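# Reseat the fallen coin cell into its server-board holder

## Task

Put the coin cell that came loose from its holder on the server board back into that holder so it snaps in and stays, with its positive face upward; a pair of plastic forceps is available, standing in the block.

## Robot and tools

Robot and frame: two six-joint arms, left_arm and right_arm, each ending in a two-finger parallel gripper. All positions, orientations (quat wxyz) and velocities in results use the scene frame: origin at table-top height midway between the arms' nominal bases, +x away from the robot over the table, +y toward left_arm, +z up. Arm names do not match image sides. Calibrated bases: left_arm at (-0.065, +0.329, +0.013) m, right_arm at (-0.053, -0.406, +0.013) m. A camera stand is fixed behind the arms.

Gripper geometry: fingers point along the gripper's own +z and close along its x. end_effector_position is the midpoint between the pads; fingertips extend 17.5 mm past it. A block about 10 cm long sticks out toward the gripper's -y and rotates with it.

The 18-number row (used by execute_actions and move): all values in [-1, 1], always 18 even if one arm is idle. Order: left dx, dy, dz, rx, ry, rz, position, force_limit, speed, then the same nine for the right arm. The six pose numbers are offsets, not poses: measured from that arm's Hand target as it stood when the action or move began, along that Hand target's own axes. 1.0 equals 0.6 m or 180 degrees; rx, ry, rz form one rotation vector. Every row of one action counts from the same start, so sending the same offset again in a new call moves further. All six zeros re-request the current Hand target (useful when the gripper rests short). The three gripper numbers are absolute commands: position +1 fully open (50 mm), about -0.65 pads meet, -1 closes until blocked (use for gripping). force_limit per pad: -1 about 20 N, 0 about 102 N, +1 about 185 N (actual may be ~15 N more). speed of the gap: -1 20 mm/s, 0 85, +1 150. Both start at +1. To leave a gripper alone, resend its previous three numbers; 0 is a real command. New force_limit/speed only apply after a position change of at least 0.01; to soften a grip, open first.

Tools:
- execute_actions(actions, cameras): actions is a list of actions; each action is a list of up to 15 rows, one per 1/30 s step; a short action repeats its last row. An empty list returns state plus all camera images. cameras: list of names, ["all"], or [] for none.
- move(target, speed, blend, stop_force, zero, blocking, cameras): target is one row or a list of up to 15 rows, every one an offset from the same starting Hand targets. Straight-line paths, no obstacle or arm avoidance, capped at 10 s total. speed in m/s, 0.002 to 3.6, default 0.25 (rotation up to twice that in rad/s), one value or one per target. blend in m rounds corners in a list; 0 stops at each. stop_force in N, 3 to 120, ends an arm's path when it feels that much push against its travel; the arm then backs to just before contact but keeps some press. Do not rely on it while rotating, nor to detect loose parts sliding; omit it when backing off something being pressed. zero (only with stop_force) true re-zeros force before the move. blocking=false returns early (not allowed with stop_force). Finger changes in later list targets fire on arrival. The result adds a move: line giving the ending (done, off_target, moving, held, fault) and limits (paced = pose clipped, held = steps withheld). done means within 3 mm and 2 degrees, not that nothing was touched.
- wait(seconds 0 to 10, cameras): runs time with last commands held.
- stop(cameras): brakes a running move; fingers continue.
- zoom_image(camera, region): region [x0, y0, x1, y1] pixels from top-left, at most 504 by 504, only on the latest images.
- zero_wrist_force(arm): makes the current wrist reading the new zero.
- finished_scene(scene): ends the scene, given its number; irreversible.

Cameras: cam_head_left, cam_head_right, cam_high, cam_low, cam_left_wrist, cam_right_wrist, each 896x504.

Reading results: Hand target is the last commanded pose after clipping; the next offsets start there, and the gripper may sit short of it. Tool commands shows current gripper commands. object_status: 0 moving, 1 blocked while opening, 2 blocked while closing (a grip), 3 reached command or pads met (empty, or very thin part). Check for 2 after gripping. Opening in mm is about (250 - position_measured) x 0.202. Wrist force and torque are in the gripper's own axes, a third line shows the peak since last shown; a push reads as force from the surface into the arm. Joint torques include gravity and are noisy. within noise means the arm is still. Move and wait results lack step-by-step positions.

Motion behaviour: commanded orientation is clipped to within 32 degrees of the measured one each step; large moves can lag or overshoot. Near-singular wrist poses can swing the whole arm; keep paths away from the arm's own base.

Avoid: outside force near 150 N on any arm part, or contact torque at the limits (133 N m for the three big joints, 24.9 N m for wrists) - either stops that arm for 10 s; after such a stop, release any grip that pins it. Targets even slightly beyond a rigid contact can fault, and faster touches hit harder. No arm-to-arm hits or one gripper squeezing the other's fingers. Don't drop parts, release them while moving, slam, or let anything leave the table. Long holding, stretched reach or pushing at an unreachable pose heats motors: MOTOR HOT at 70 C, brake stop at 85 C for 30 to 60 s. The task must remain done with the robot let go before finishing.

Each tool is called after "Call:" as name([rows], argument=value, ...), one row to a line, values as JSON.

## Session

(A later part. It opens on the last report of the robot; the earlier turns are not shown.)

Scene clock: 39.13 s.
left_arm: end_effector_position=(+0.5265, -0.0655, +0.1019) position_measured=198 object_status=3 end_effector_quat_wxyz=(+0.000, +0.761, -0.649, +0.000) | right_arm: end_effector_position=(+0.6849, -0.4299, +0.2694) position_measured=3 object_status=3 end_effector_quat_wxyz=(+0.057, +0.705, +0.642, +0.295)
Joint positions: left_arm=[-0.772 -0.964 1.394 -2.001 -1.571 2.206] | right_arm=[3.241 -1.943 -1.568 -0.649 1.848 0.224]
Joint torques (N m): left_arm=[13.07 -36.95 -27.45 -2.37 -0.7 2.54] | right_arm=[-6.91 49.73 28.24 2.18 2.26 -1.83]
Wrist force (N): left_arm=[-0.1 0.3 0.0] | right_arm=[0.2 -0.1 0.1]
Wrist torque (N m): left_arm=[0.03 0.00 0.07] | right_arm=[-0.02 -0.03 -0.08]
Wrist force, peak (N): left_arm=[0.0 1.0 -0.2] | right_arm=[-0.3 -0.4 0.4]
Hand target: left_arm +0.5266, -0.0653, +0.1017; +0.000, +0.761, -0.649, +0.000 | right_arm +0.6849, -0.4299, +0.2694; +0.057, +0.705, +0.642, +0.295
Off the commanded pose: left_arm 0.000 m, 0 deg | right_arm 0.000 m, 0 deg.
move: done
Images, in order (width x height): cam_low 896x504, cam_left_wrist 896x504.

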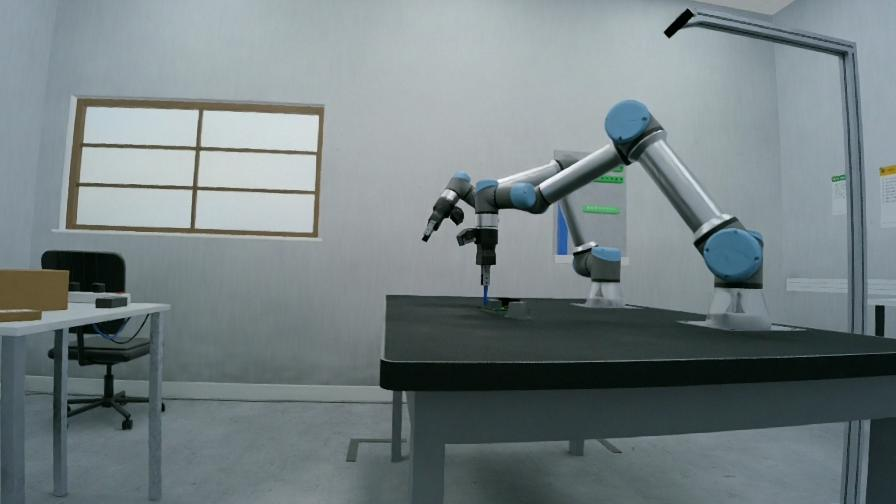

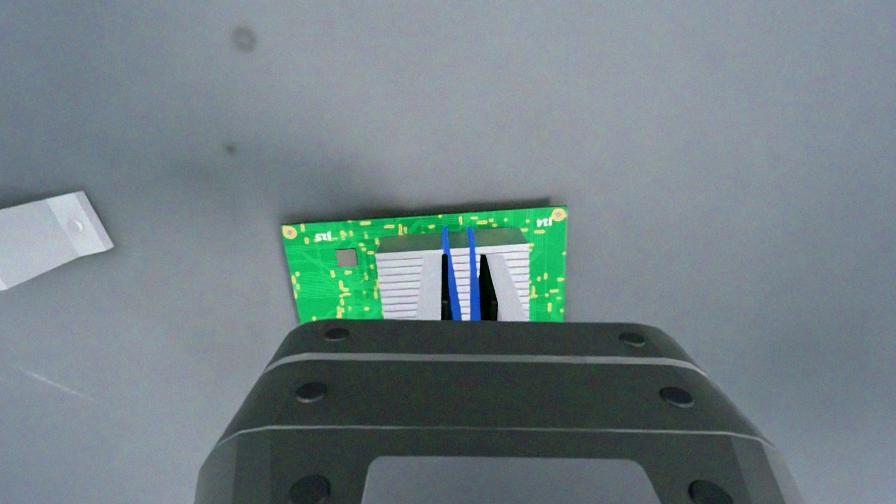

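Call:
move([
  [0,-0.005,-0.02,0,0,0,-0.3,-1,-1,0,0,0,0,0,0,1,1,1],
  [0,-0.005,-0.064,0,0,0,-0.3,-1,-1,0,0,0,0,0,0,1,1,1],
  [0.0143,0.091,-0.064,0,0,0.30,-0.3,-1,-1,0,0,0,0,0,0,1,1,1],
  [0.0143,0.091,-0.030,0,0,0.30,-0.3,-1,-1,0,0,0,0,0,0,1,1,1],
], speed=0.12)

Call:
move(target=[0,0,0,0,0,0,-0.135,-1,-1,0,0,0,0,0,0,1,1,1], cameras=["cam_left_wrist"])

Call:
zoom_image(camera="cam_left_wrist", region=[400, 170, 520, 290])

Scene clock: 45.33 s.
left_arm: end_effector_position=(+0.4740, -0.0824, +0.1197) position_measured=198 object_status=3 end_effector_quat_wxyz=(+0.000, -0.384, +0.924, +0.000) | right_arm: end_effector_position=(+0.6849, -0.4299, +0.2694) position_measured=3 object_status=3 end_effector_quat_wxyz=(+0.057, +0.705, +0.642, +0.295)
Joint positions: left_arm=[-0.845 -1.054 1.49 -2.008 -1.571 3.075] | right_arm=[3.241 -1.943 -1.568 -0.649 1.848 0.224]
Joint torques (N m): left_arm=[13.77 -59.16 -20.37 -4.16 -1.03 2.68] | right_arm=[-7.12 49.57 28.55 2.38 2.14 -1.82]
Wrist force (N): left_arm=[0.0 0.4 0.0] | right_arm=[0.0 0.0 0.1]
Wrist torque (N m): left_arm=[0.02 0.01 0.12] | right_arm=[0.01 0.00 -0.08]
Wrist force, peak (N): left_arm=[-0.1 0.6 2.4] | right_arm=[-0.3 -0.6 0.6]
Hand target: left_arm +0.4740, -0.0824, +0.1197; +0.000, -0.384, +0.924, +0.000 | right_arm +0.6849, -0.4299, +0.2694; +0.057, +0.705, +0.642, +0.295
Off the commanded pose: left_arm 0.000 m, 0 deg | right_arm 0.000 m, 0 deg.
move: done

Scene clock: 45.83 s.
left_arm: end_effector_position=(+0.4740, -0.0824, +0.1197) position_measured=173 object_status=3 end_effector_quat_wxyz=(+0.000, -0.384, +0.924, +0.000) | right_arm: end_effector_position=(+0.6849, -0.4299, +0.2694) position_measured=3 object_status=3 end_effector_quat_wxyz=(+0.057, +0.705, +0.642, +0.295)
Joint positions: left_arm=[-0.845 -1.054 1.49 -2.008 -1.571 3.075] | right_arm=[3.241 -1.943 -1.568 -0.649 1.848 0.224]
Joint torques (N m): left_arm=[12.94 -61.27 -16.82 -5.37 -1.16 2.68] | right_arm=[-6.44 49.82 28.56 2.49 2.2 -1.72]
Wrist force (N): left_arm=[0.1 0.6 0.0] | right_arm=[0.2 -0.3 0.1]
Wrist torque (N m): left_arm=[0.06 0.00 0.11] | right_arm=[-0.03 -0.03 -0.08]
Wrist force, peak (N): left_arm=[0.1 0.6 0.0] | right_arm=[-0.3 -0.8 0.2]
Hand target: left_arm +0.4740, -0.0824, +0.1197; +0.000, -0.384, +0.924, +0.000 | right_arm +0.6849, -0.4299, +0.2694; +0.057, +0.705, +0.642, +0.295
Off the commanded pose: left_arm 0.000 m, 0 deg | right_arm 0.000 m, 0 deg.
move: done
Images, in order (width x height): cam_left_wrist 896x504.

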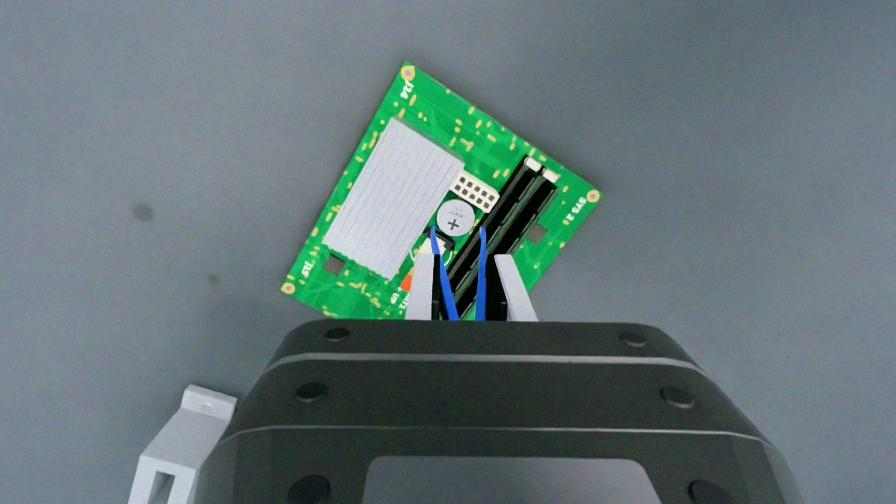

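Scaled by 4.200 from the camera's 896x504 image, which has a finer 1280x720 frame.

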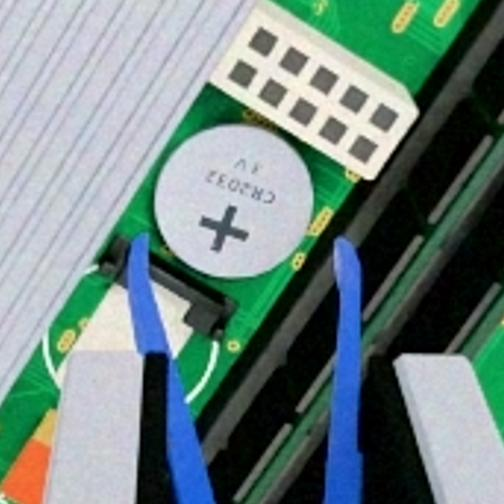

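Call:
move([
  [0,0.0038,0.025,0,0,0,-0.125,-1,-1,0,0,0,0,0,0,1,1,1],
  [0,0.0038,0.0470,0,0,0,-0.125,-1,-1,0,0,0,0,0,0,1,1,1],
], speed=0.025, stop_force=6, cameras=["cam_left_wrist"])

Call:
zoom_image(camera="cam_left_wrist", region=[410, 180, 490, 260])

Scene clock: 48.50 s.
left_arm: end_effector_position=(+0.4724, -0.0808, +0.0915) position_measured=171 object_status=3 end_effector_quat_wxyz=(+0.000, -0.384, +0.924, +0.000) | right_arm: end_effector_position=(+0.6849, -0.4299, +0.2694) position_measured=3 object_status=3 end_effector_quat_wxyz=(+0.057, +0.705, +0.642, +0.295)
Joint positions: left_arm=[-0.845 -1.029 1.53 -2.073 -1.571 3.075] | right_arm=[3.241 -1.943 -1.568 -0.649 1.848 0.224]
Joint torques (N m): left_arm=[-12.44 -61.19 -27.6 -1.11 -0.8 -2.18] | right_arm=[-7.01 49.91 28.07 2.62 2.16 -1.78]
Wrist force (N): left_arm=[0.1 0.3 0.4] | right_arm=[0.2 -0.3 0.2]
Wrist torque (N m): left_arm=[0.04 0.00 0.12] | right_arm=[-0.04 -0.04 -0.08]
Wrist force, peak (N): left_arm=[0.1 0.5 0.3] | right_arm=[0.1 -0.5 0.6]
Hand target: left_arm +0.4724, -0.0808, +0.0915; +0.000, -0.384, +0.924, +0.000 | right_arm +0.6849, -0.4299, +0.2694; +0.057, +0.705, +0.642, +0.295
Off the commanded pose: left_arm 0.000 m, 0 deg | right_arm 0.000 m, 0 deg.
move: done
Images, in order (width x height): cam_left_wrist 896x504.

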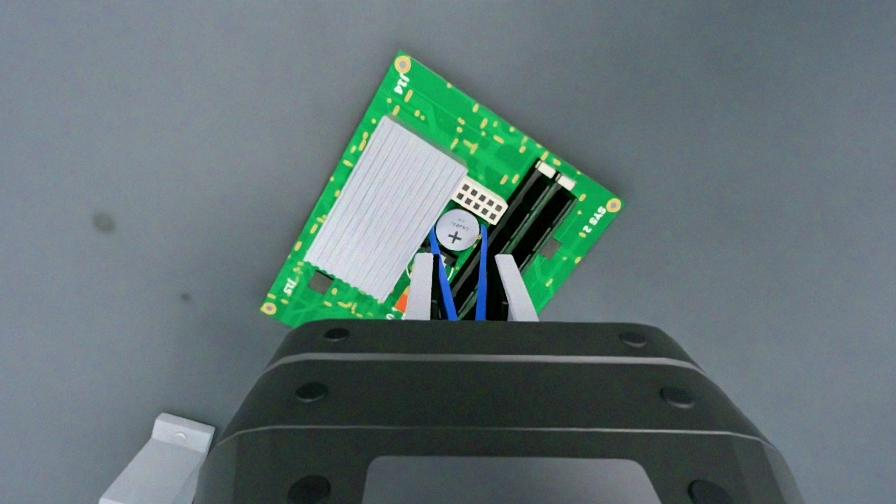

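Scaled by 6.300 from the camera's 896x504 image, which has a finer 1280x720 frame.

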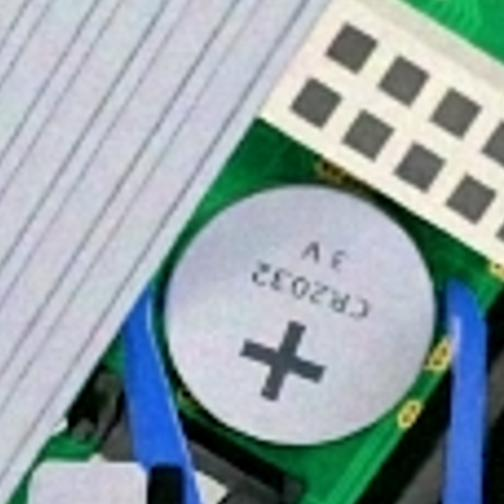

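Call:
move(target=[0,0,0,0,0,0,-0.34,-1,-1,0,0,0,0,0,0,1,1,1])

Call:
move([
  [0,0,-0.0558,0,0,0,-0.34,-1,-1,0,0,0,0,0,0,1,1,1],
  [-0.0078,0.0120,-0.0558,-0.0699,-0.0454,0,-0.34,-1,-1,0,0,0,0,0,0,1,1,1],
], speed=0.06, cameras=["cam_left_wrist"])

Call:
zoom_image(camera="cam_left_wrist", region=[410, 170, 500, 260])

Scene clock: 50.17 s.
left_arm: end_effector_position=(+0.4724, -0.0808, +0.0915) position_measured=203 object_status=3 end_effector_quat_wxyz=(+0.000, -0.384, +0.924, +0.000) | right_arm: end_effector_position=(+0.6849, -0.4299, +0.2694) position_measured=3 object_status=3 end_effector_quat_wxyz=(+0.057, +0.705, +0.642, +0.295)
Joint positions: left_arm=[-0.845 -1.029 1.53 -2.073 -1.571 3.075] | right_arm=[3.241 -1.943 -1.568 -0.649 1.848 0.224]
Joint torques (N m): left_arm=[-12.56 -60.24 -28.01 -1.28 -0.28 -2.03] | right_arm=[-6.84 49.69 28.32 2.6 2.13 -1.89]
Wrist force (N): left_arm=[0.2 0.3 0.2] | right_arm=[0.2 -0.3 0.2]
Wrist torque (N m): left_arm=[0.03 -0.01 0.11] | right_arm=[-0.04 -0.03 -0.07]
Wrist force, peak (N): left_arm=[0.1 0.6 0.1] | right_arm=[0.0 -0.6 0.6]
Hand target: left_arm +0.4724, -0.0808, +0.0915; +0.000, -0.384, +0.924, +0.000 | right_arm +0.6849, -0.4299, +0.2694; +0.057, +0.705, +0.642, +0.295
Off the commanded pose: left_arm 0.000 m, 0 deg | right_arm 0.000 m, 0 deg.
move: done

Scene clock: 53.43 s.
left_arm: end_effector_position=(+0.4705, -0.0725, +0.1249) position_measured=203 object_status=3 end_effector_quat_wxyz=(+0.023, -0.380, +0.916, +0.128) | right_arm: end_effector_position=(+0.6849, -0.4299, +0.2694) position_measured=3 object_status=3 end_effector_quat_wxyz=(+0.057, +0.705, +0.642, +0.295)
Joint positions: left_arm=[-0.885 -0.968 1.297 -1.666 -1.454 3.021] | right_arm=[3.241 -1.943 -1.568 -0.649 1.848 0.224]
Joint torques (N m): left_arm=[6.38 -64.82 -15.05 -4.96 -1.35 2.36] | right_arm=[-7.11 49.93 27.67 2.76 2.07 -1.76]
Wrist force (N): left_arm=[0.0 0.8 0.6] | right_arm=[0.2 -0.4 0.3]
Wrist torque (N m): left_arm=[0.05 -0.01 0.18] | right_arm=[-0.07 -0.04 -0.07]
Wrist force, peak (N): left_arm=[0.0 0.4 1.3] | right_arm=[0.2 -0.8 0.2]
Hand target: left_arm +0.4706, -0.0724, +0.1250; +0.023, -0.380, +0.916, +0.128 | right_arm +0.6849, -0.4299, +0.2694; +0.057, +0.705, +0.642, +0.295
Off the commanded pose: left_arm 0.000 m, 0 deg | right_arm 0.000 m, 0 deg.
move: done
Images, in order (width x height): cam_left_wrist 896x504.

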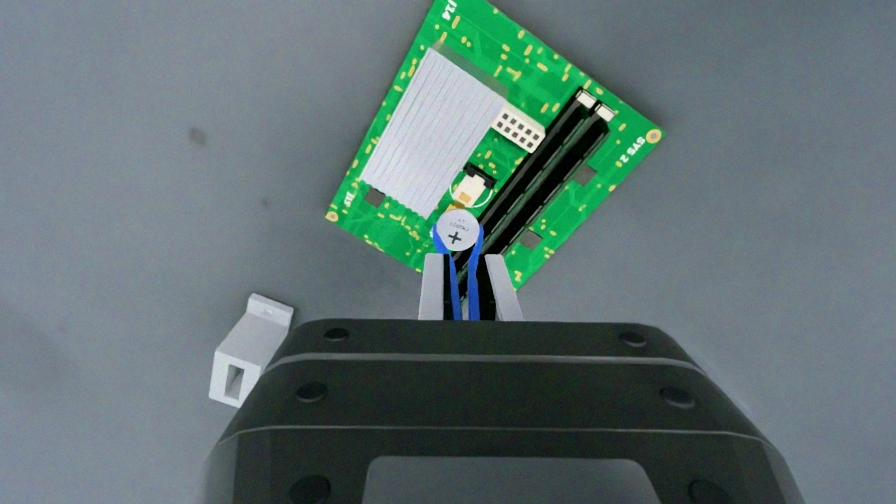

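Scaled by 5.600 from the camera's 896x504 image, which has a finer 1280x720 frame.

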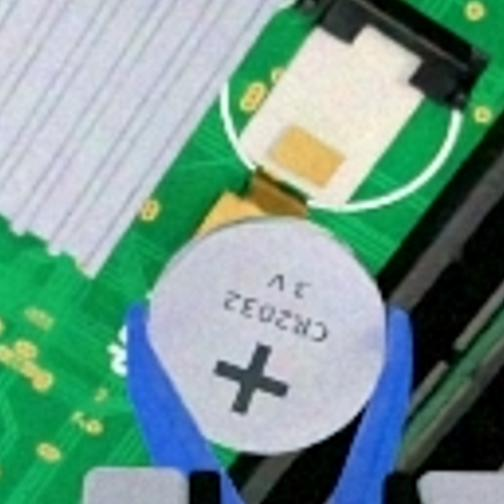

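Call:
move(target=[0.0079,-0.0121,0.0539,0,0,0,-0.34,-1,-1,0,0,0,0,0,0,1,1,1], speed=0.04, stop_force=8, cameras=["cam_left_wrist"])

Call:
zoom_image(camera="cam_left_wrist", region=[410, 170, 500, 260])

Scene clock: 55.70 s.
left_arm: end_effector_position=(+0.4706, -0.0724, +0.0915) position_measured=203 object_status=3 end_effector_quat_wxyz=(+0.023, -0.380, +0.916, +0.128) | right_arm: end_effector_position=(+0.6849, -0.4299, +0.2694) position_measured=3 object_status=3 end_effector_quat_wxyz=(+0.057, +0.705, +0.642, +0.295)
Joint positions: left_arm=[-0.885 -0.939 1.34 -1.738 -1.454 3.021] | right_arm=[3.241 -1.943 -1.568 -0.649 1.848 0.224]
Joint torques (N m): left_arm=[0.22 -65.84 -28.33 -0.52 -0.75 -1.92] | right_arm=[-7.05 49.84 27.96 2.81 2 -1.8]
Wrist force (N): left_arm=[-0.1 0.9 0.7] | right_arm=[0.1 -0.3 0.2]
Wrist torque (N m): left_arm=[0.11 -0.03 0.16] | right_arm=[-0.04 -0.02 -0.08]
Wrist force, peak (N): left_arm=[-0.4 1.2 -0.5] | right_arm=[0.1 -0.3 0.7]
Hand target: left_arm +0.4706, -0.0724, +0.0915; +0.023, -0.380, +0.916, +0.128 | right_arm +0.6849, -0.4299, +0.2694; +0.057, +0.705, +0.642, +0.295
Off the commanded pose: left_arm 0.000 m, 0 deg | right_arm 0.000 m, 0 deg.
move: done
Images, in order (width x height): cam_left_wrist 896x504.

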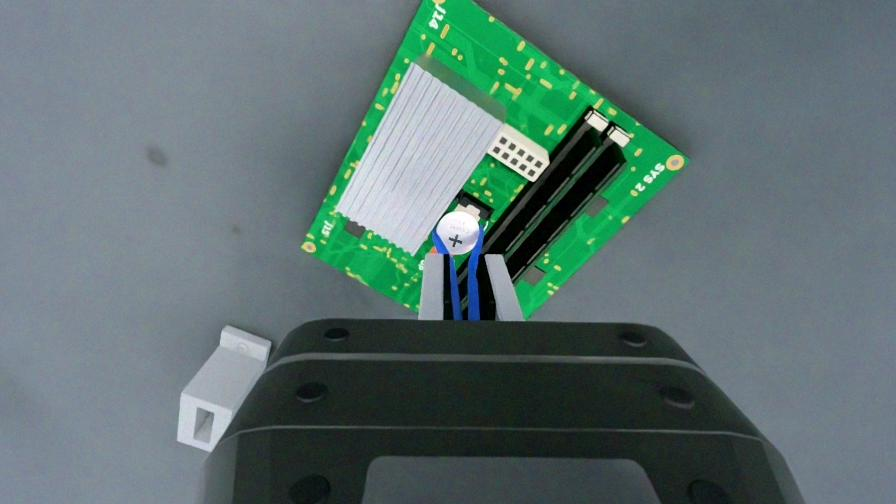

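Scaled by 5.600 from the camera's 896x504 image, which has a finer 1280x720 frame.

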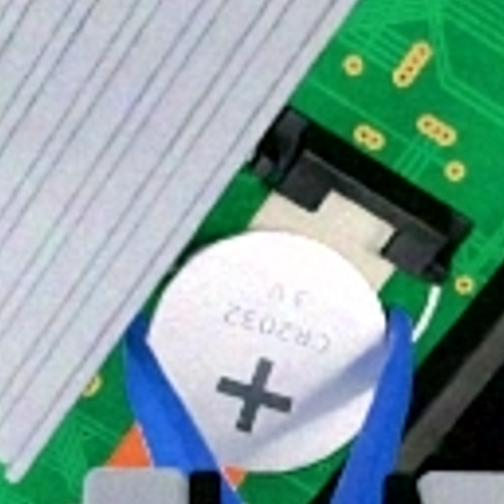

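Call:
move(target=[0,0,0,0,0,0,-0.13,-1,-1,0,0,0,0,0,0,1,1,1])

Call:
move(target=[-0.0061,0.0095,0.003,0,0,0,-0.13,-1,-1,0,0,0,0,0,0,1,1,1], speed=0.02)

Call:
move(target=[0,0,0,0,0,0,-0.26,-1,-1,0,0,0,0,0,0,1,1,1], cameras=["cam_left_wrist"])

Call:
zoom_image(camera="cam_left_wrist", region=[410, 170, 500, 260])

Scene clock: 56.50 s.
left_arm: end_effector_position=(+0.4706, -0.0724, +0.0915) position_measured=172 object_status=0 end_effector_quat_wxyz=(+0.023, -0.380, +0.916, +0.128) | right_arm: end_effector_position=(+0.6849, -0.4299, +0.2694) position_measured=3 object_status=3 end_effector_quat_wxyz=(+0.057, +0.705, +0.642, +0.295)
Joint positions: left_arm=[-0.885 -0.939 1.34 -1.738 -1.454 3.021] | right_arm=[3.241 -1.943 -1.568 -0.649 1.848 0.224]
Joint torques (N m): left_arm=[-6.66 -64.43 -28.36 -0.51 -0.46 -1.96] | right_arm=[-7.03 49.92 27.81 2.89 2 -1.77]
Wrist force (N): left_arm=[-0.1 0.8 0.6] | right_arm=[0.1 -0.2 0.0]
Wrist torque (N m): left_arm=[0.09 -0.04 0.17] | right_arm=[-0.04 -0.01 -0.07]
Wrist force, peak (N): left_arm=[0.0 1.1 0.6] | right_arm=[0.4 -0.6 0.5]
Hand target: left_arm +0.4706, -0.0724, +0.0915; +0.023, -0.380, +0.916, +0.128 | right_arm +0.6849, -0.4299, +0.2694; +0.057, +0.705, +0.642, +0.295
Off the commanded pose: left_arm 0.000 m, 0 deg | right_arm 0.000 m, 0 deg.
move: done

Scene clock: 57.23 s.
left_arm: end_effector_position=(+0.4691, -0.0655, +0.0916) position_measured=172 object_status=3 end_effector_quat_wxyz=(+0.024, -0.380, +0.916, +0.128) | right_arm: end_effector_position=(+0.6849, -0.4299, +0.2694) position_measured=3 object_status=3 end_effector_quat_wxyz=(+0.057, +0.705, +0.642, +0.295)
Joint positions: left_arm=[-0.881 -0.952 1.361 -1.747 -1.453 3.026] | right_arm=[3.241 -1.943 -1.568 -0.649 1.848 0.224]
Joint torques (N m): left_arm=[4.5 -42.32 -27.93 -2.59 1.35 1.45] | right_arm=[-6.66 49.84 27.18 2.97 1.97 -1.67]
Wrist force (N): left_arm=[-0.2 1.1 0.7] | right_arm=[0.2 0.0 0.2]
Wrist torque (N m): left_arm=[0.14 -0.03 0.12] | right_arm=[0.01 -0.04 -0.08]
Wrist force, peak (N): left_arm=[-0.3 1.3 0.7] | right_arm=[0.1 -0.4 0.7]
Hand target: left_arm +0.4691, -0.0656, +0.0915; +0.023, -0.380, +0.916, +0.128 | right_arm +0.6849, -0.4299, +0.2694; +0.057, +0.705, +0.642, +0.295
Off the commanded pose: left_arm 0.000 m, 0 deg | right_arm 0.000 m, 0 deg.
move: done

Scene clock: 57.73 s.
left_arm: end_effector_position=(+0.4691, -0.0655, +0.0916) position_measured=192 object_status=3 end_effector_quat_wxyz=(+0.023, -0.380, +0.916, +0.128) | right_arm: end_effector_position=(+0.6849, -0.4299, +0.2694) position_measured=3 object_status=3 end_effector_quat_wxyz=(+0.057, +0.705, +0.642, +0.295)
Joint positions: left_arm=[-0.881 -0.951 1.361 -1.747 -1.453 3.026] | right_arm=[3.241 -1.943 -1.568 -0.649 1.848 0.224]
Joint torques (N m): left_arm=[-8.29 -36.83 -27.85 -0.84 0.39 -1.93] | right_arm=[-7.38 49.79 27.38 2.9 1.85 -1.73]
Wrist force (N): left_arm=[0.0 1.3 0.3] | right_arm=[0.1 0.0 0.4]
Wrist torque (N m): left_arm=[0.15 -0.05 0.12] | right_arm=[0.00 -0.02 -0.08]
Wrist force, peak (N): left_arm=[0.0 1.3 0.3] | right_arm=[0.2 -0.5 0.5]
Hand target: left_arm +0.4691, -0.0656, +0.0915; +0.023, -0.380, +0.916, +0.128 | right_arm +0.6849, -0.4299, +0.2694; +0.057, +0.705, +0.642, +0.295
Off the commanded pose: left_arm 0.000 m, 0 deg | right_arm 0.000 m, 0 deg.
move: done
Images, in order (width x height): cam_left_wrist 896x504.

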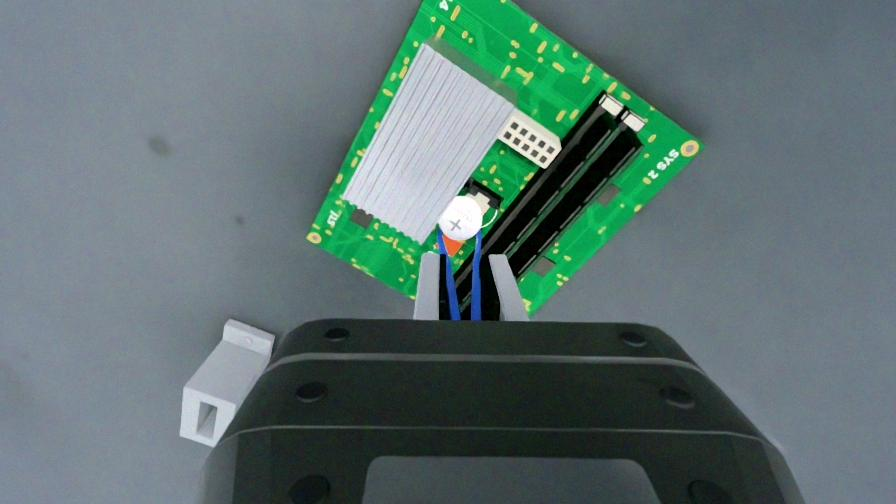

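Scaled by 5.600 from the camera's 896x504 image, which has a finer 1280x720 frame.

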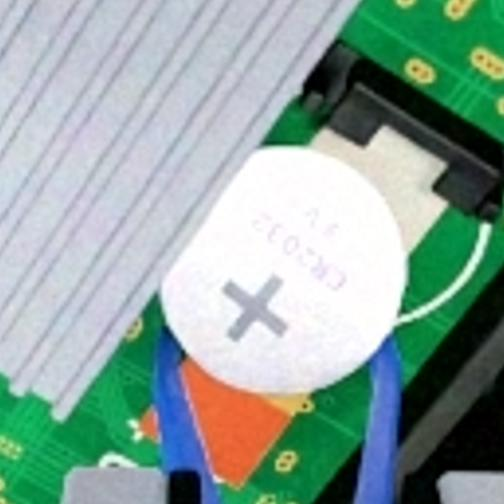

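Call:
move(target=[0.0097,-0.0091,-0.0035,0,0,0,-0.26,-1,-1,0,0,0,0,0,0,1,1,1], speed=0.015, stop_force=10, cameras=["cam_left_wrist"])

Call:
zoom_image(camera="cam_left_wrist", region=[410, 170, 500, 260])

Scene clock: 59.93 s.
left_arm: end_effector_position=(+0.4689, -0.0738, +0.0916) position_measured=192 object_status=3 end_effector_quat_wxyz=(+0.023, -0.380, +0.916, +0.128) | right_arm: end_effector_position=(+0.6849, -0.4299, +0.2694) position_measured=3 object_status=3 end_effector_quat_wxyz=(+0.057, +0.705, +0.642, +0.295)
Joint positions: left_arm=[-0.888 -0.94 1.341 -1.738 -1.455 3.018] | right_arm=[3.241 -1.943 -1.568 -0.649 1.848 0.224]
Joint torques (N m): left_arm=[12.86 -65.16 -14.54 -4.61 1.13 2.75] | right_arm=[-6.91 50.29 28.21 3.18 1.93 -1.75]
Wrist force (N): left_arm=[-0.5 0.9 0.6] | right_arm=[0.0 -0.2 0.2]
Wrist torque (N m): left_arm=[0.09 -0.04 0.19] | right_arm=[-0.03 0.00 -0.08]
Wrist force, peak (N): left_arm=[-0.3 1.2 0.9] | right_arm=[0.2 -0.3 0.6]
Hand target: left_arm +0.4689, -0.0738, +0.0916; +0.023, -0.380, +0.916, +0.128 | right_arm +0.6849, -0.4299, +0.2694; +0.057, +0.705, +0.642, +0.295
Off the commanded pose: left_arm 0.000 m, 0 deg | right_arm 0.000 m, 0 deg.
move: done
Images, in order (width x height): cam_left_wrist 896x504.

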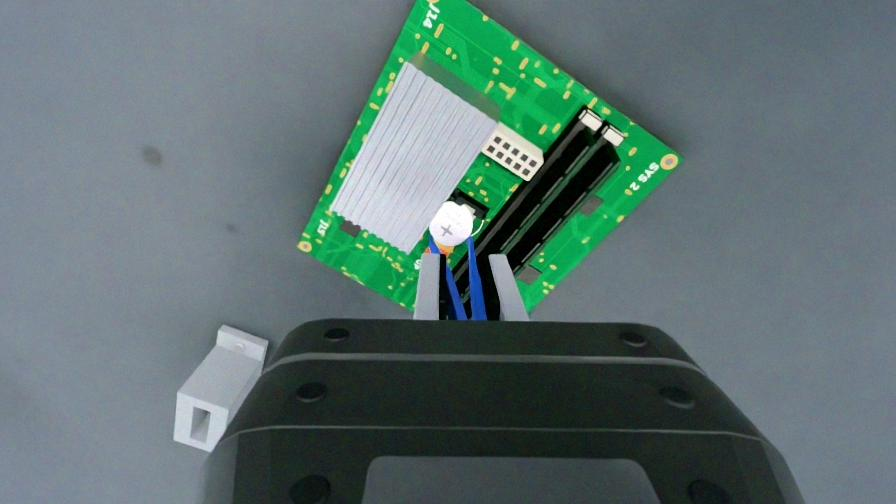

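Scaled by 5.600 from the camera's 896x504 image, which has a finer 1280x720 frame.

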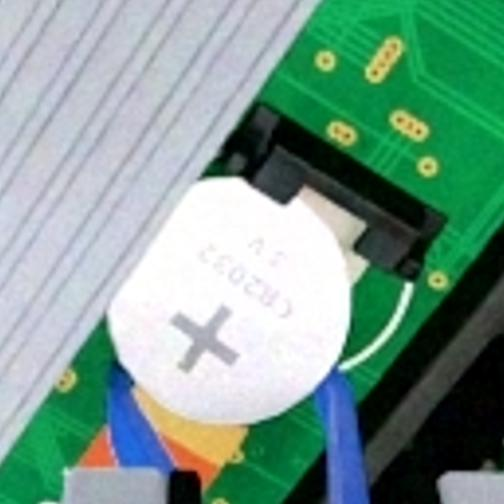

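Call:
move([
  [0.0028,0.0018,0,0,0,0,-0.26,-1,-1,0,0,0,0,0,0,1,1,1],
  [0.0059,-0.0030,-0.0015,0,0,0,-0.26,-1,-1,0,0,0,0,0,0,1,1,1],
], speed=0.015, stop_force=10, cameras=["cam_left_wrist"])

Call:
zoom_image(camera="cam_left_wrist", region=[410, 170, 500, 260])

Scene clock: 61.90 s.
left_arm: end_effector_position=(+0.4677, -0.0777, +0.0916) position_measured=192 object_status=3 end_effector_quat_wxyz=(+0.023, -0.380, +0.916, +0.128) | right_arm: end_effector_position=(+0.6849, -0.4299, +0.2694) position_measured=3 object_status=3 end_effector_quat_wxyz=(+0.057, +0.705, +0.642, +0.295)
Joint positions: left_arm=[-0.893 -0.936 1.335 -1.735 -1.456 3.014] | right_arm=[3.241 -1.943 -1.568 -0.649 1.848 0.224]
Joint torques (N m): left_arm=[10.09 -64.78 -15.31 -4.49 0.62 2.45] | right_arm=[-6.88 49.58 26.99 3.14 1.97 -1.89]
Wrist force (N): left_arm=[-0.7 0.9 0.5] | right_arm=[-0.1 0.0 0.1]
Wrist torque (N m): left_arm=[0.09 -0.05 0.20] | right_arm=[0.01 0.01 -0.07]
Wrist force, peak (N): left_arm=[-0.4 1.4 1.1] | right_arm=[0.2 -0.4 0.7]
Hand target: left_arm +0.4677, -0.0777, +0.0916; +0.023, -0.380, +0.916, +0.128 | right_arm +0.6849, -0.4299, +0.2694; +0.057, +0.705, +0.642, +0.295
Off the commanded pose: left_arm 0.000 m, 0 deg | right_arm 0.000 m, 0 deg.
move: done
Images, in order (width x height): cam_left_wrist 896x504.

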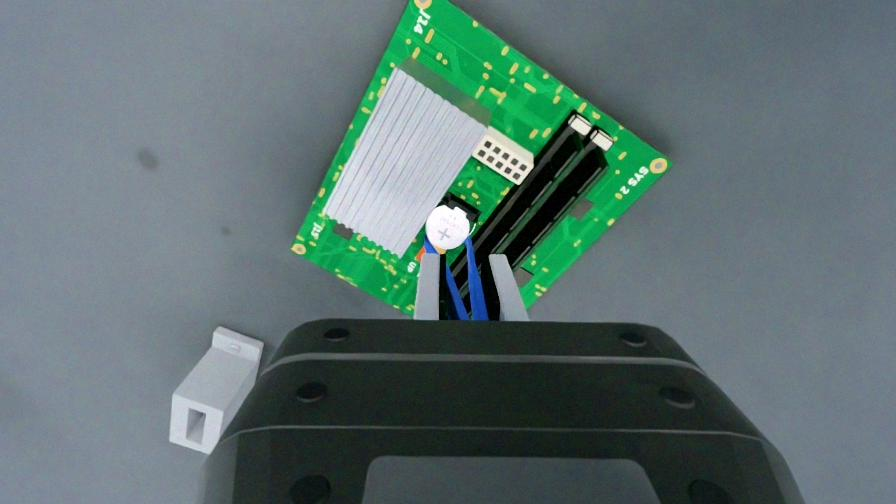

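Scaled by 5.600 from the camera's 896x504 image, which has a finer 1280x720 frame.

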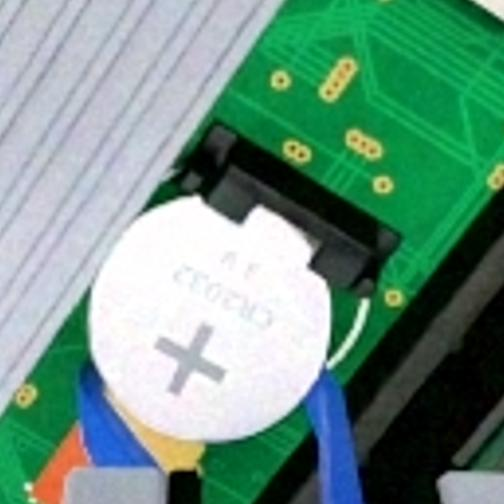

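Call:
move(target=[0.0042,0.0006,-0.0004,0,0,0,-0.26,-1,-1,0,0,0,0,0,0,1,1,1], speed=0.015, stop_force=10, cameras=["cam_left_wrist"])

Call:
zoom_image(camera="cam_left_wrist", region=[410, 170, 500, 260])

Scene clock: 64.03 s.
left_arm: end_effector_position=(+0.4656, -0.0793, +0.0915) position_measured=192 object_status=3 end_effector_quat_wxyz=(+0.023, -0.380, +0.916, +0.128) | right_arm: end_effector_position=(+0.6849, -0.4299, +0.2694) position_measured=3 object_status=3 end_effector_quat_wxyz=(+0.057, +0.705, +0.642, +0.295)
Joint positions: left_arm=[-0.897 -0.937 1.337 -1.735 -1.457 3.01] | right_arm=[3.241 -1.943 -1.568 -0.649 1.848 0.224]
Joint torques (N m): left_arm=[0.44 -59.3 -21.26 -4.45 -0.69 1.21] | right_arm=[-6.16 49.73 26.85 3.13 1.92 -1.7]
Wrist force (N): left_arm=[-1.0 0.7 -0.4] | right_arm=[0.0 -0.4 0.4]
Wrist torque (N m): left_arm=[0.09 -0.09 0.20] | right_arm=[-0.05 0.00 -0.08]
Wrist force, peak (N): left_arm=[-0.7 1.1 0.6] | right_arm=[-0.1 -0.2 0.7]
Hand target: left_arm +0.4657, -0.0793, +0.0915; +0.023, -0.380, +0.916, +0.128 | right_arm +0.6849, -0.4299, +0.2694; +0.057, +0.705, +0.642, +0.295
Off the commanded pose: left_arm 0.000 m, 0 deg | right_arm 0.000 m, 0 deg.
move: done
Images, in order (width x height): cam_left_wrist 896x504.

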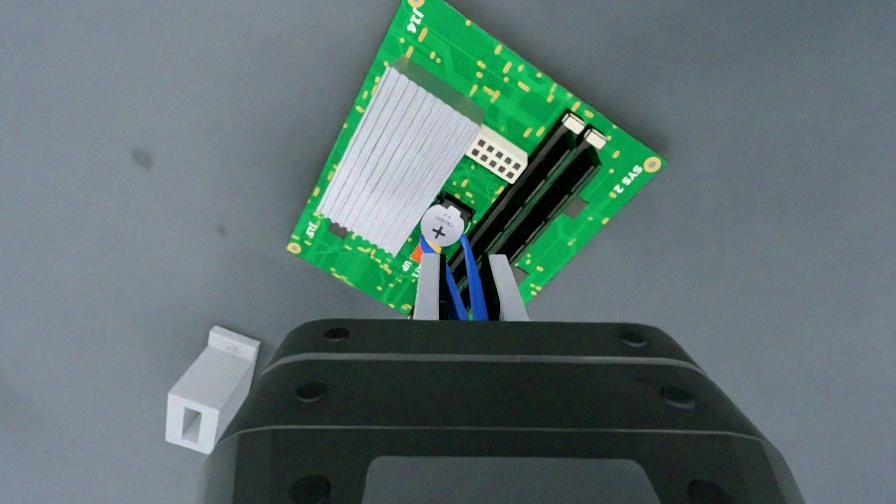

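Scaled by 5.600 from the camera's 896x504 image, which has a finer 1280x720 frame.

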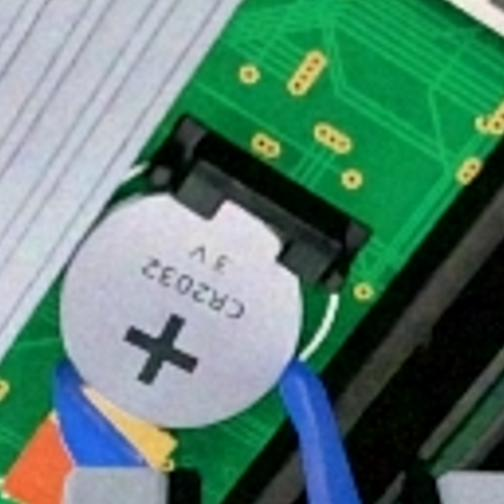

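Call:
move([
  [-0.0052,0.008,-0.0354,0,0,0,-0.26,-1,-1,0,0,0,0,0,0,1,1,1],
  [-0.0395,0.0588,-0.0217,0.0699,0.0454,0,-0.45,-1,-1,0,0,0,0,0,0,1,1,1],
], speed=0.08, cameras=["cam_left_wrist"])

Call:
zoom_image(camera="cam_left_wrist", region=[410, 170, 500, 260])

Scene clock: 67.60 s.
left_arm: end_effector_position=(+0.4584, -0.0423, +0.1151) position_measured=220 object_status=0 end_effector_quat_wxyz=(+0.000, -0.384, +0.924, +0.000) | right_arm: end_effector_position=(+0.6849, -0.4299, +0.2694) position_measured=3 object_status=3 end_effector_quat_wxyz=(+0.057, +0.705, +0.642, +0.295)
Joint positions: left_arm=[-0.821 -1.127 1.618 -2.062 -1.571 3.099] | right_arm=[3.241 -1.943 -1.568 -0.649 1.848 0.224]
Joint torques (N m): left_arm=[-12.6 -30.13 -18.07 -4.93 0.36 -2.08] | right_arm=[-7.68 49.84 26.9 3.32 1.91 -1.87]
Wrist force (N): left_arm=[0.1 0.0 0.3] | right_arm=[0.2 -0.3 0.3]
Wrist torque (N m): left_arm=[-0.05 0.00 0.12] | right_arm=[-0.04 -0.04 -0.08]
Wrist force, peak (N): left_arm=[-0.9 0.9 1.2] | right_arm=[0.3 -0.7 0.1]
Hand target: left_arm +0.4584, -0.0423, +0.1151; +0.000, -0.384, +0.924, +0.000 | right_arm +0.6849, -0.4299, +0.2694; +0.057, +0.705, +0.642, +0.295
Off the commanded pose: left_arm 0.000 m, 0 deg | right_arm 0.000 m, 0 deg.
move: done
Images, in order (width x height): cam_left_wrist 896x504.

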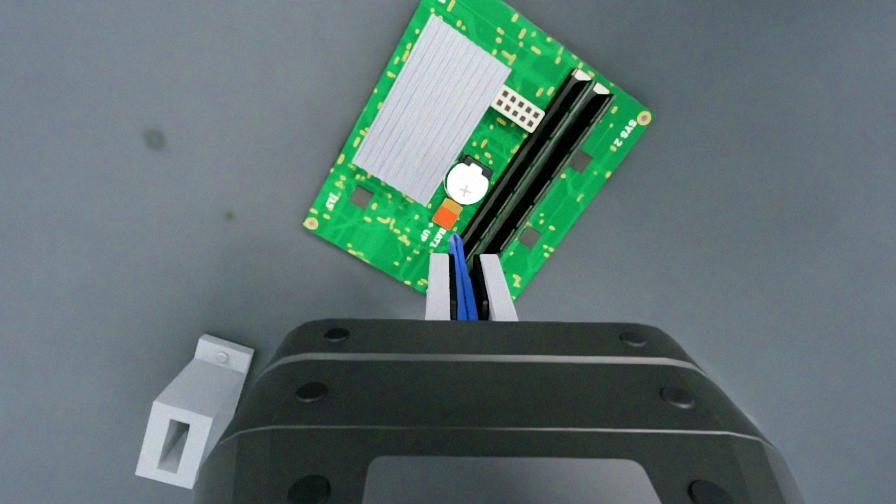

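Scaled by 5.600 from the camera's 896x504 image, which has a finer 1280x720 frame.

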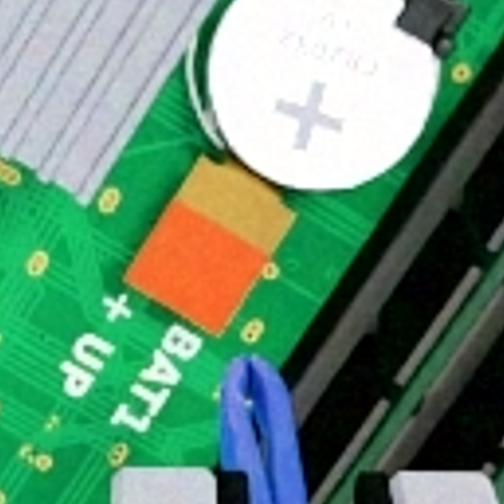

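Call:
move([
  [0.0045,-0.0218,0.01,0,0,0,-0.45,-1,-1,0,0,0,0,0,0,1,1,1],
  [0.0045,-0.0218,0.047,0,0,0,-0.45,-1,-1,0,0,0,0,0,0,1,1,1],
], speed=0.02, stop_force=40, cameras=["cam_left_wrist"])

Call:
zoom_image(camera="cam_left_wrist", region=[410, 170, 500, 260])

Call:
move(target=[-0.005,0.025,-0.04,0,0,0,-0.45,-1,-1,0,0,0,0,0,0,1,1,1], speed=0.08, cameras=["cam_left_wrist"])

Call:
zoom_image(camera="cam_left_wrist", region=[420, 140, 510, 230])

Scene clock: 70.57 s.
left_arm: end_effector_position=(+0.4658, -0.0536, +0.0944) position_measured=220 object_status=3 end_effector_quat_wxyz=(+0.000, -0.384, +0.924, -0.001) | right_arm: end_effector_position=(+0.6849, -0.4299, +0.2694) position_measured=3 object_status=3 end_effector_quat_wxyz=(+0.057, +0.705, +0.642, +0.295)
Joint positions: left_arm=[-0.825 -1.077 1.601 -2.095 -1.571 3.095] | right_arm=[3.241 -1.943 -1.568 -0.649 1.848 0.224]
Joint torques (N m): left_arm=[-2.37 -35.65 -12.83 1.58 -0.92 0.41] | right_arm=[-6.36 49.73 26.9 3.58 1.79 -1.68]
Wrist force (N): left_arm=[-0.3 -1.0 -37.6] | right_arm=[0.2 -0.7 0.1]
Wrist torque (N m): left_arm=[-0.04 -0.05 0.13] | right_arm=[-0.11 -0.02 -0.08]
Wrist force, peak (N): left_arm=[-1.0 6.0 -63.1] | right_arm=[0.0 -0.7 0.4]
Hand target: left_arm +0.4658, -0.0536, +0.0944; +0.000, -0.384, +0.924, -0.001 (not the last commanded pose) | right_arm +0.6849, -0.4299, +0.2694; +0.057, +0.705, +0.642, +0.295
Off the commanded pose: left_arm 0.008 m, 0 deg | right_arm 0.000 m, 0 deg.
move: contact (left_arm); path passed 1 of 2 targets
Images, in order (width x height): cam_left_wrist 896x504.

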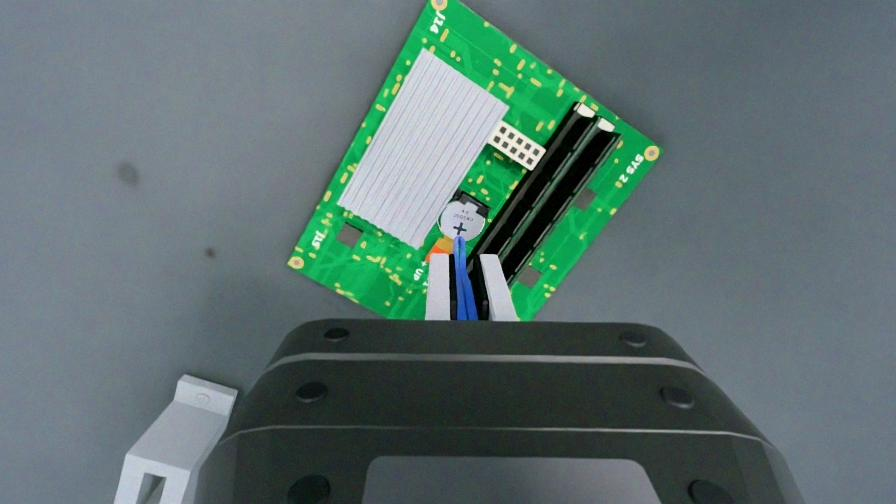

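Scaled by 5.600 from the camera's 896x504 image, which has a finer 1280x720 frame.

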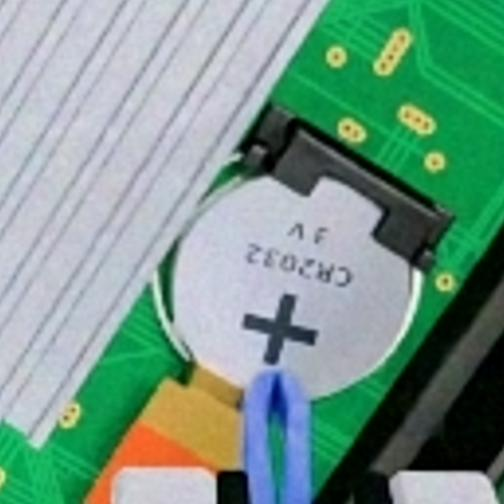

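Scene clock: 71.33 s.
left_arm: end_effector_position=(+0.4573, -0.0407, +0.1184) position_measured=220 object_status=3 end_effector_quat_wxyz=(+0.000, -0.384, +0.924, -0.001) end_effector_velocity=(+0.001, -0.001, -0.002) end_effector_angular_velocity=(-0.001, -0.001, -0.002) | right_arm: end_effector_position=(+0.6849, -0.4299, +0.2694) position_measured=3 object_status=3 end_effector_quat_wxyz=(+0.057, +0.705, +0.642, +0.295)
Joint positions: left_arm=[-0.821 -1.135 1.62 -2.057 -1.571 3.099] | right_arm=[3.241 -1.943 -1.568 -0.649 1.848 0.224]
Joint velocities: left_arm=[-0.001 0.004 -0.001 -0.005 0 0.001] | right_arm=[within noise]
Joint torques (N m): left_arm=[4.32 -29.66 -27.26 -5.52 -1.18 1.18] | right_arm=[-6.94 49.68 26.97 3.57 1.84 -1.7]
Wrist force (N): left_arm=[0.2 0.2 0.1] | right_arm=[0.1 -0.3 0.4]
Wrist torque (N m): left_arm=[-0.02 -0.01 0.06] | right_arm=[-0.05 -0.02 -0.08]
Wrist force, peak (N): left_arm=[-0.1 -1.2 -37.0] | right_arm=[0.2 -0.4 0.6]
Hand target: left_arm +0.4573, -0.0408, +0.1184; +0.000, -0.384, +0.924, -0.001 | right_arm +0.6849, -0.4299, +0.2694; +0.057, +0.705, +0.642, +0.295
Off the commanded pose: left_arm 0.000 m, 0 deg | right_arm 0.000 m, 0 deg.
move: done
Images, in order (width x height): cam_left_wrist 896x504.

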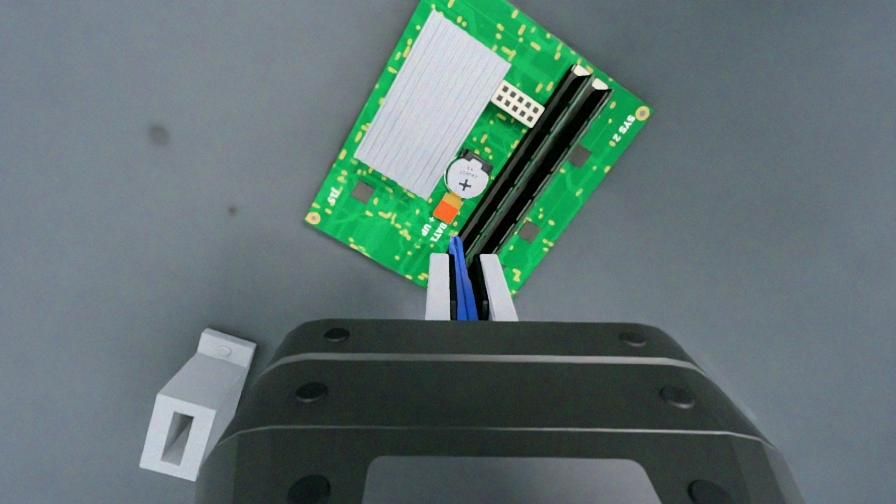

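Scaled by 5.600 from the camera's 896x504 image, which has a finer 1280x720 frame.

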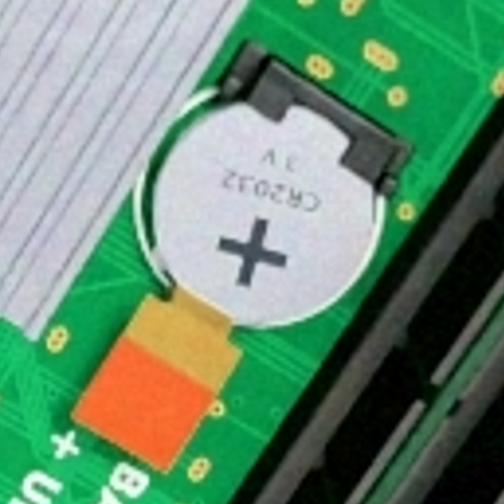

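Call:
move(target=[0,0,-0.12,0,0,0,-0.45,-1,-1,0,0,0,0,0,0,1,1,1], speed=0.15)

Call:
finished_scene(scene=2)

Scene clock: 72.43 s.
left_arm: end_effector_position=(+0.4573, -0.0407, +0.1904) position_measured=220 object_status=3 end_effector_quat_wxyz=(+0.000, -0.384, +0.924, -0.001) | right_arm: end_effector_position=(+0.6849, -0.4299, +0.2694) position_measured=3 object_status=3 end_effector_quat_wxyz=(+0.057, +0.705, +0.642, +0.295)
Joint positions: left_arm=[-0.821 -1.201 1.518 -1.888 -1.571 3.099] | right_arm=[3.241 -1.943 -1.568 -0.649 1.848 0.224]
Joint torques (N m): left_arm=[-5.23 -30.35 -26.15 -2.41 0.11 -1.96] | right_arm=[-6.65 49.73 26.74 3.72 1.7 -1.75]
Wrist force (N): left_arm=[0.1 0.1 0.2] | right_arm=[0.3 -0.5 0.2]
Wrist torque (N m): left_arm=[-0.01 -0.03 0.06] | right_arm=[-0.06 -0.04 -0.08]
Wrist force, peak (N): left_arm=[0.0 0.3 2.8] | right_arm=[0.4 -0.5 0.4]
Hand target: left_arm +0.4573, -0.0407, +0.1904; +0.000, -0.384, +0.924, -0.001 | right_arm +0.6849, -0.4299, +0.2694; +0.057, +0.705, +0.642, +0.295
Off the commanded pose: left_arm 0.000 m, 0 deg | right_arm 0.000 m, 0 deg.
move: done

The scene is finished: the task was done.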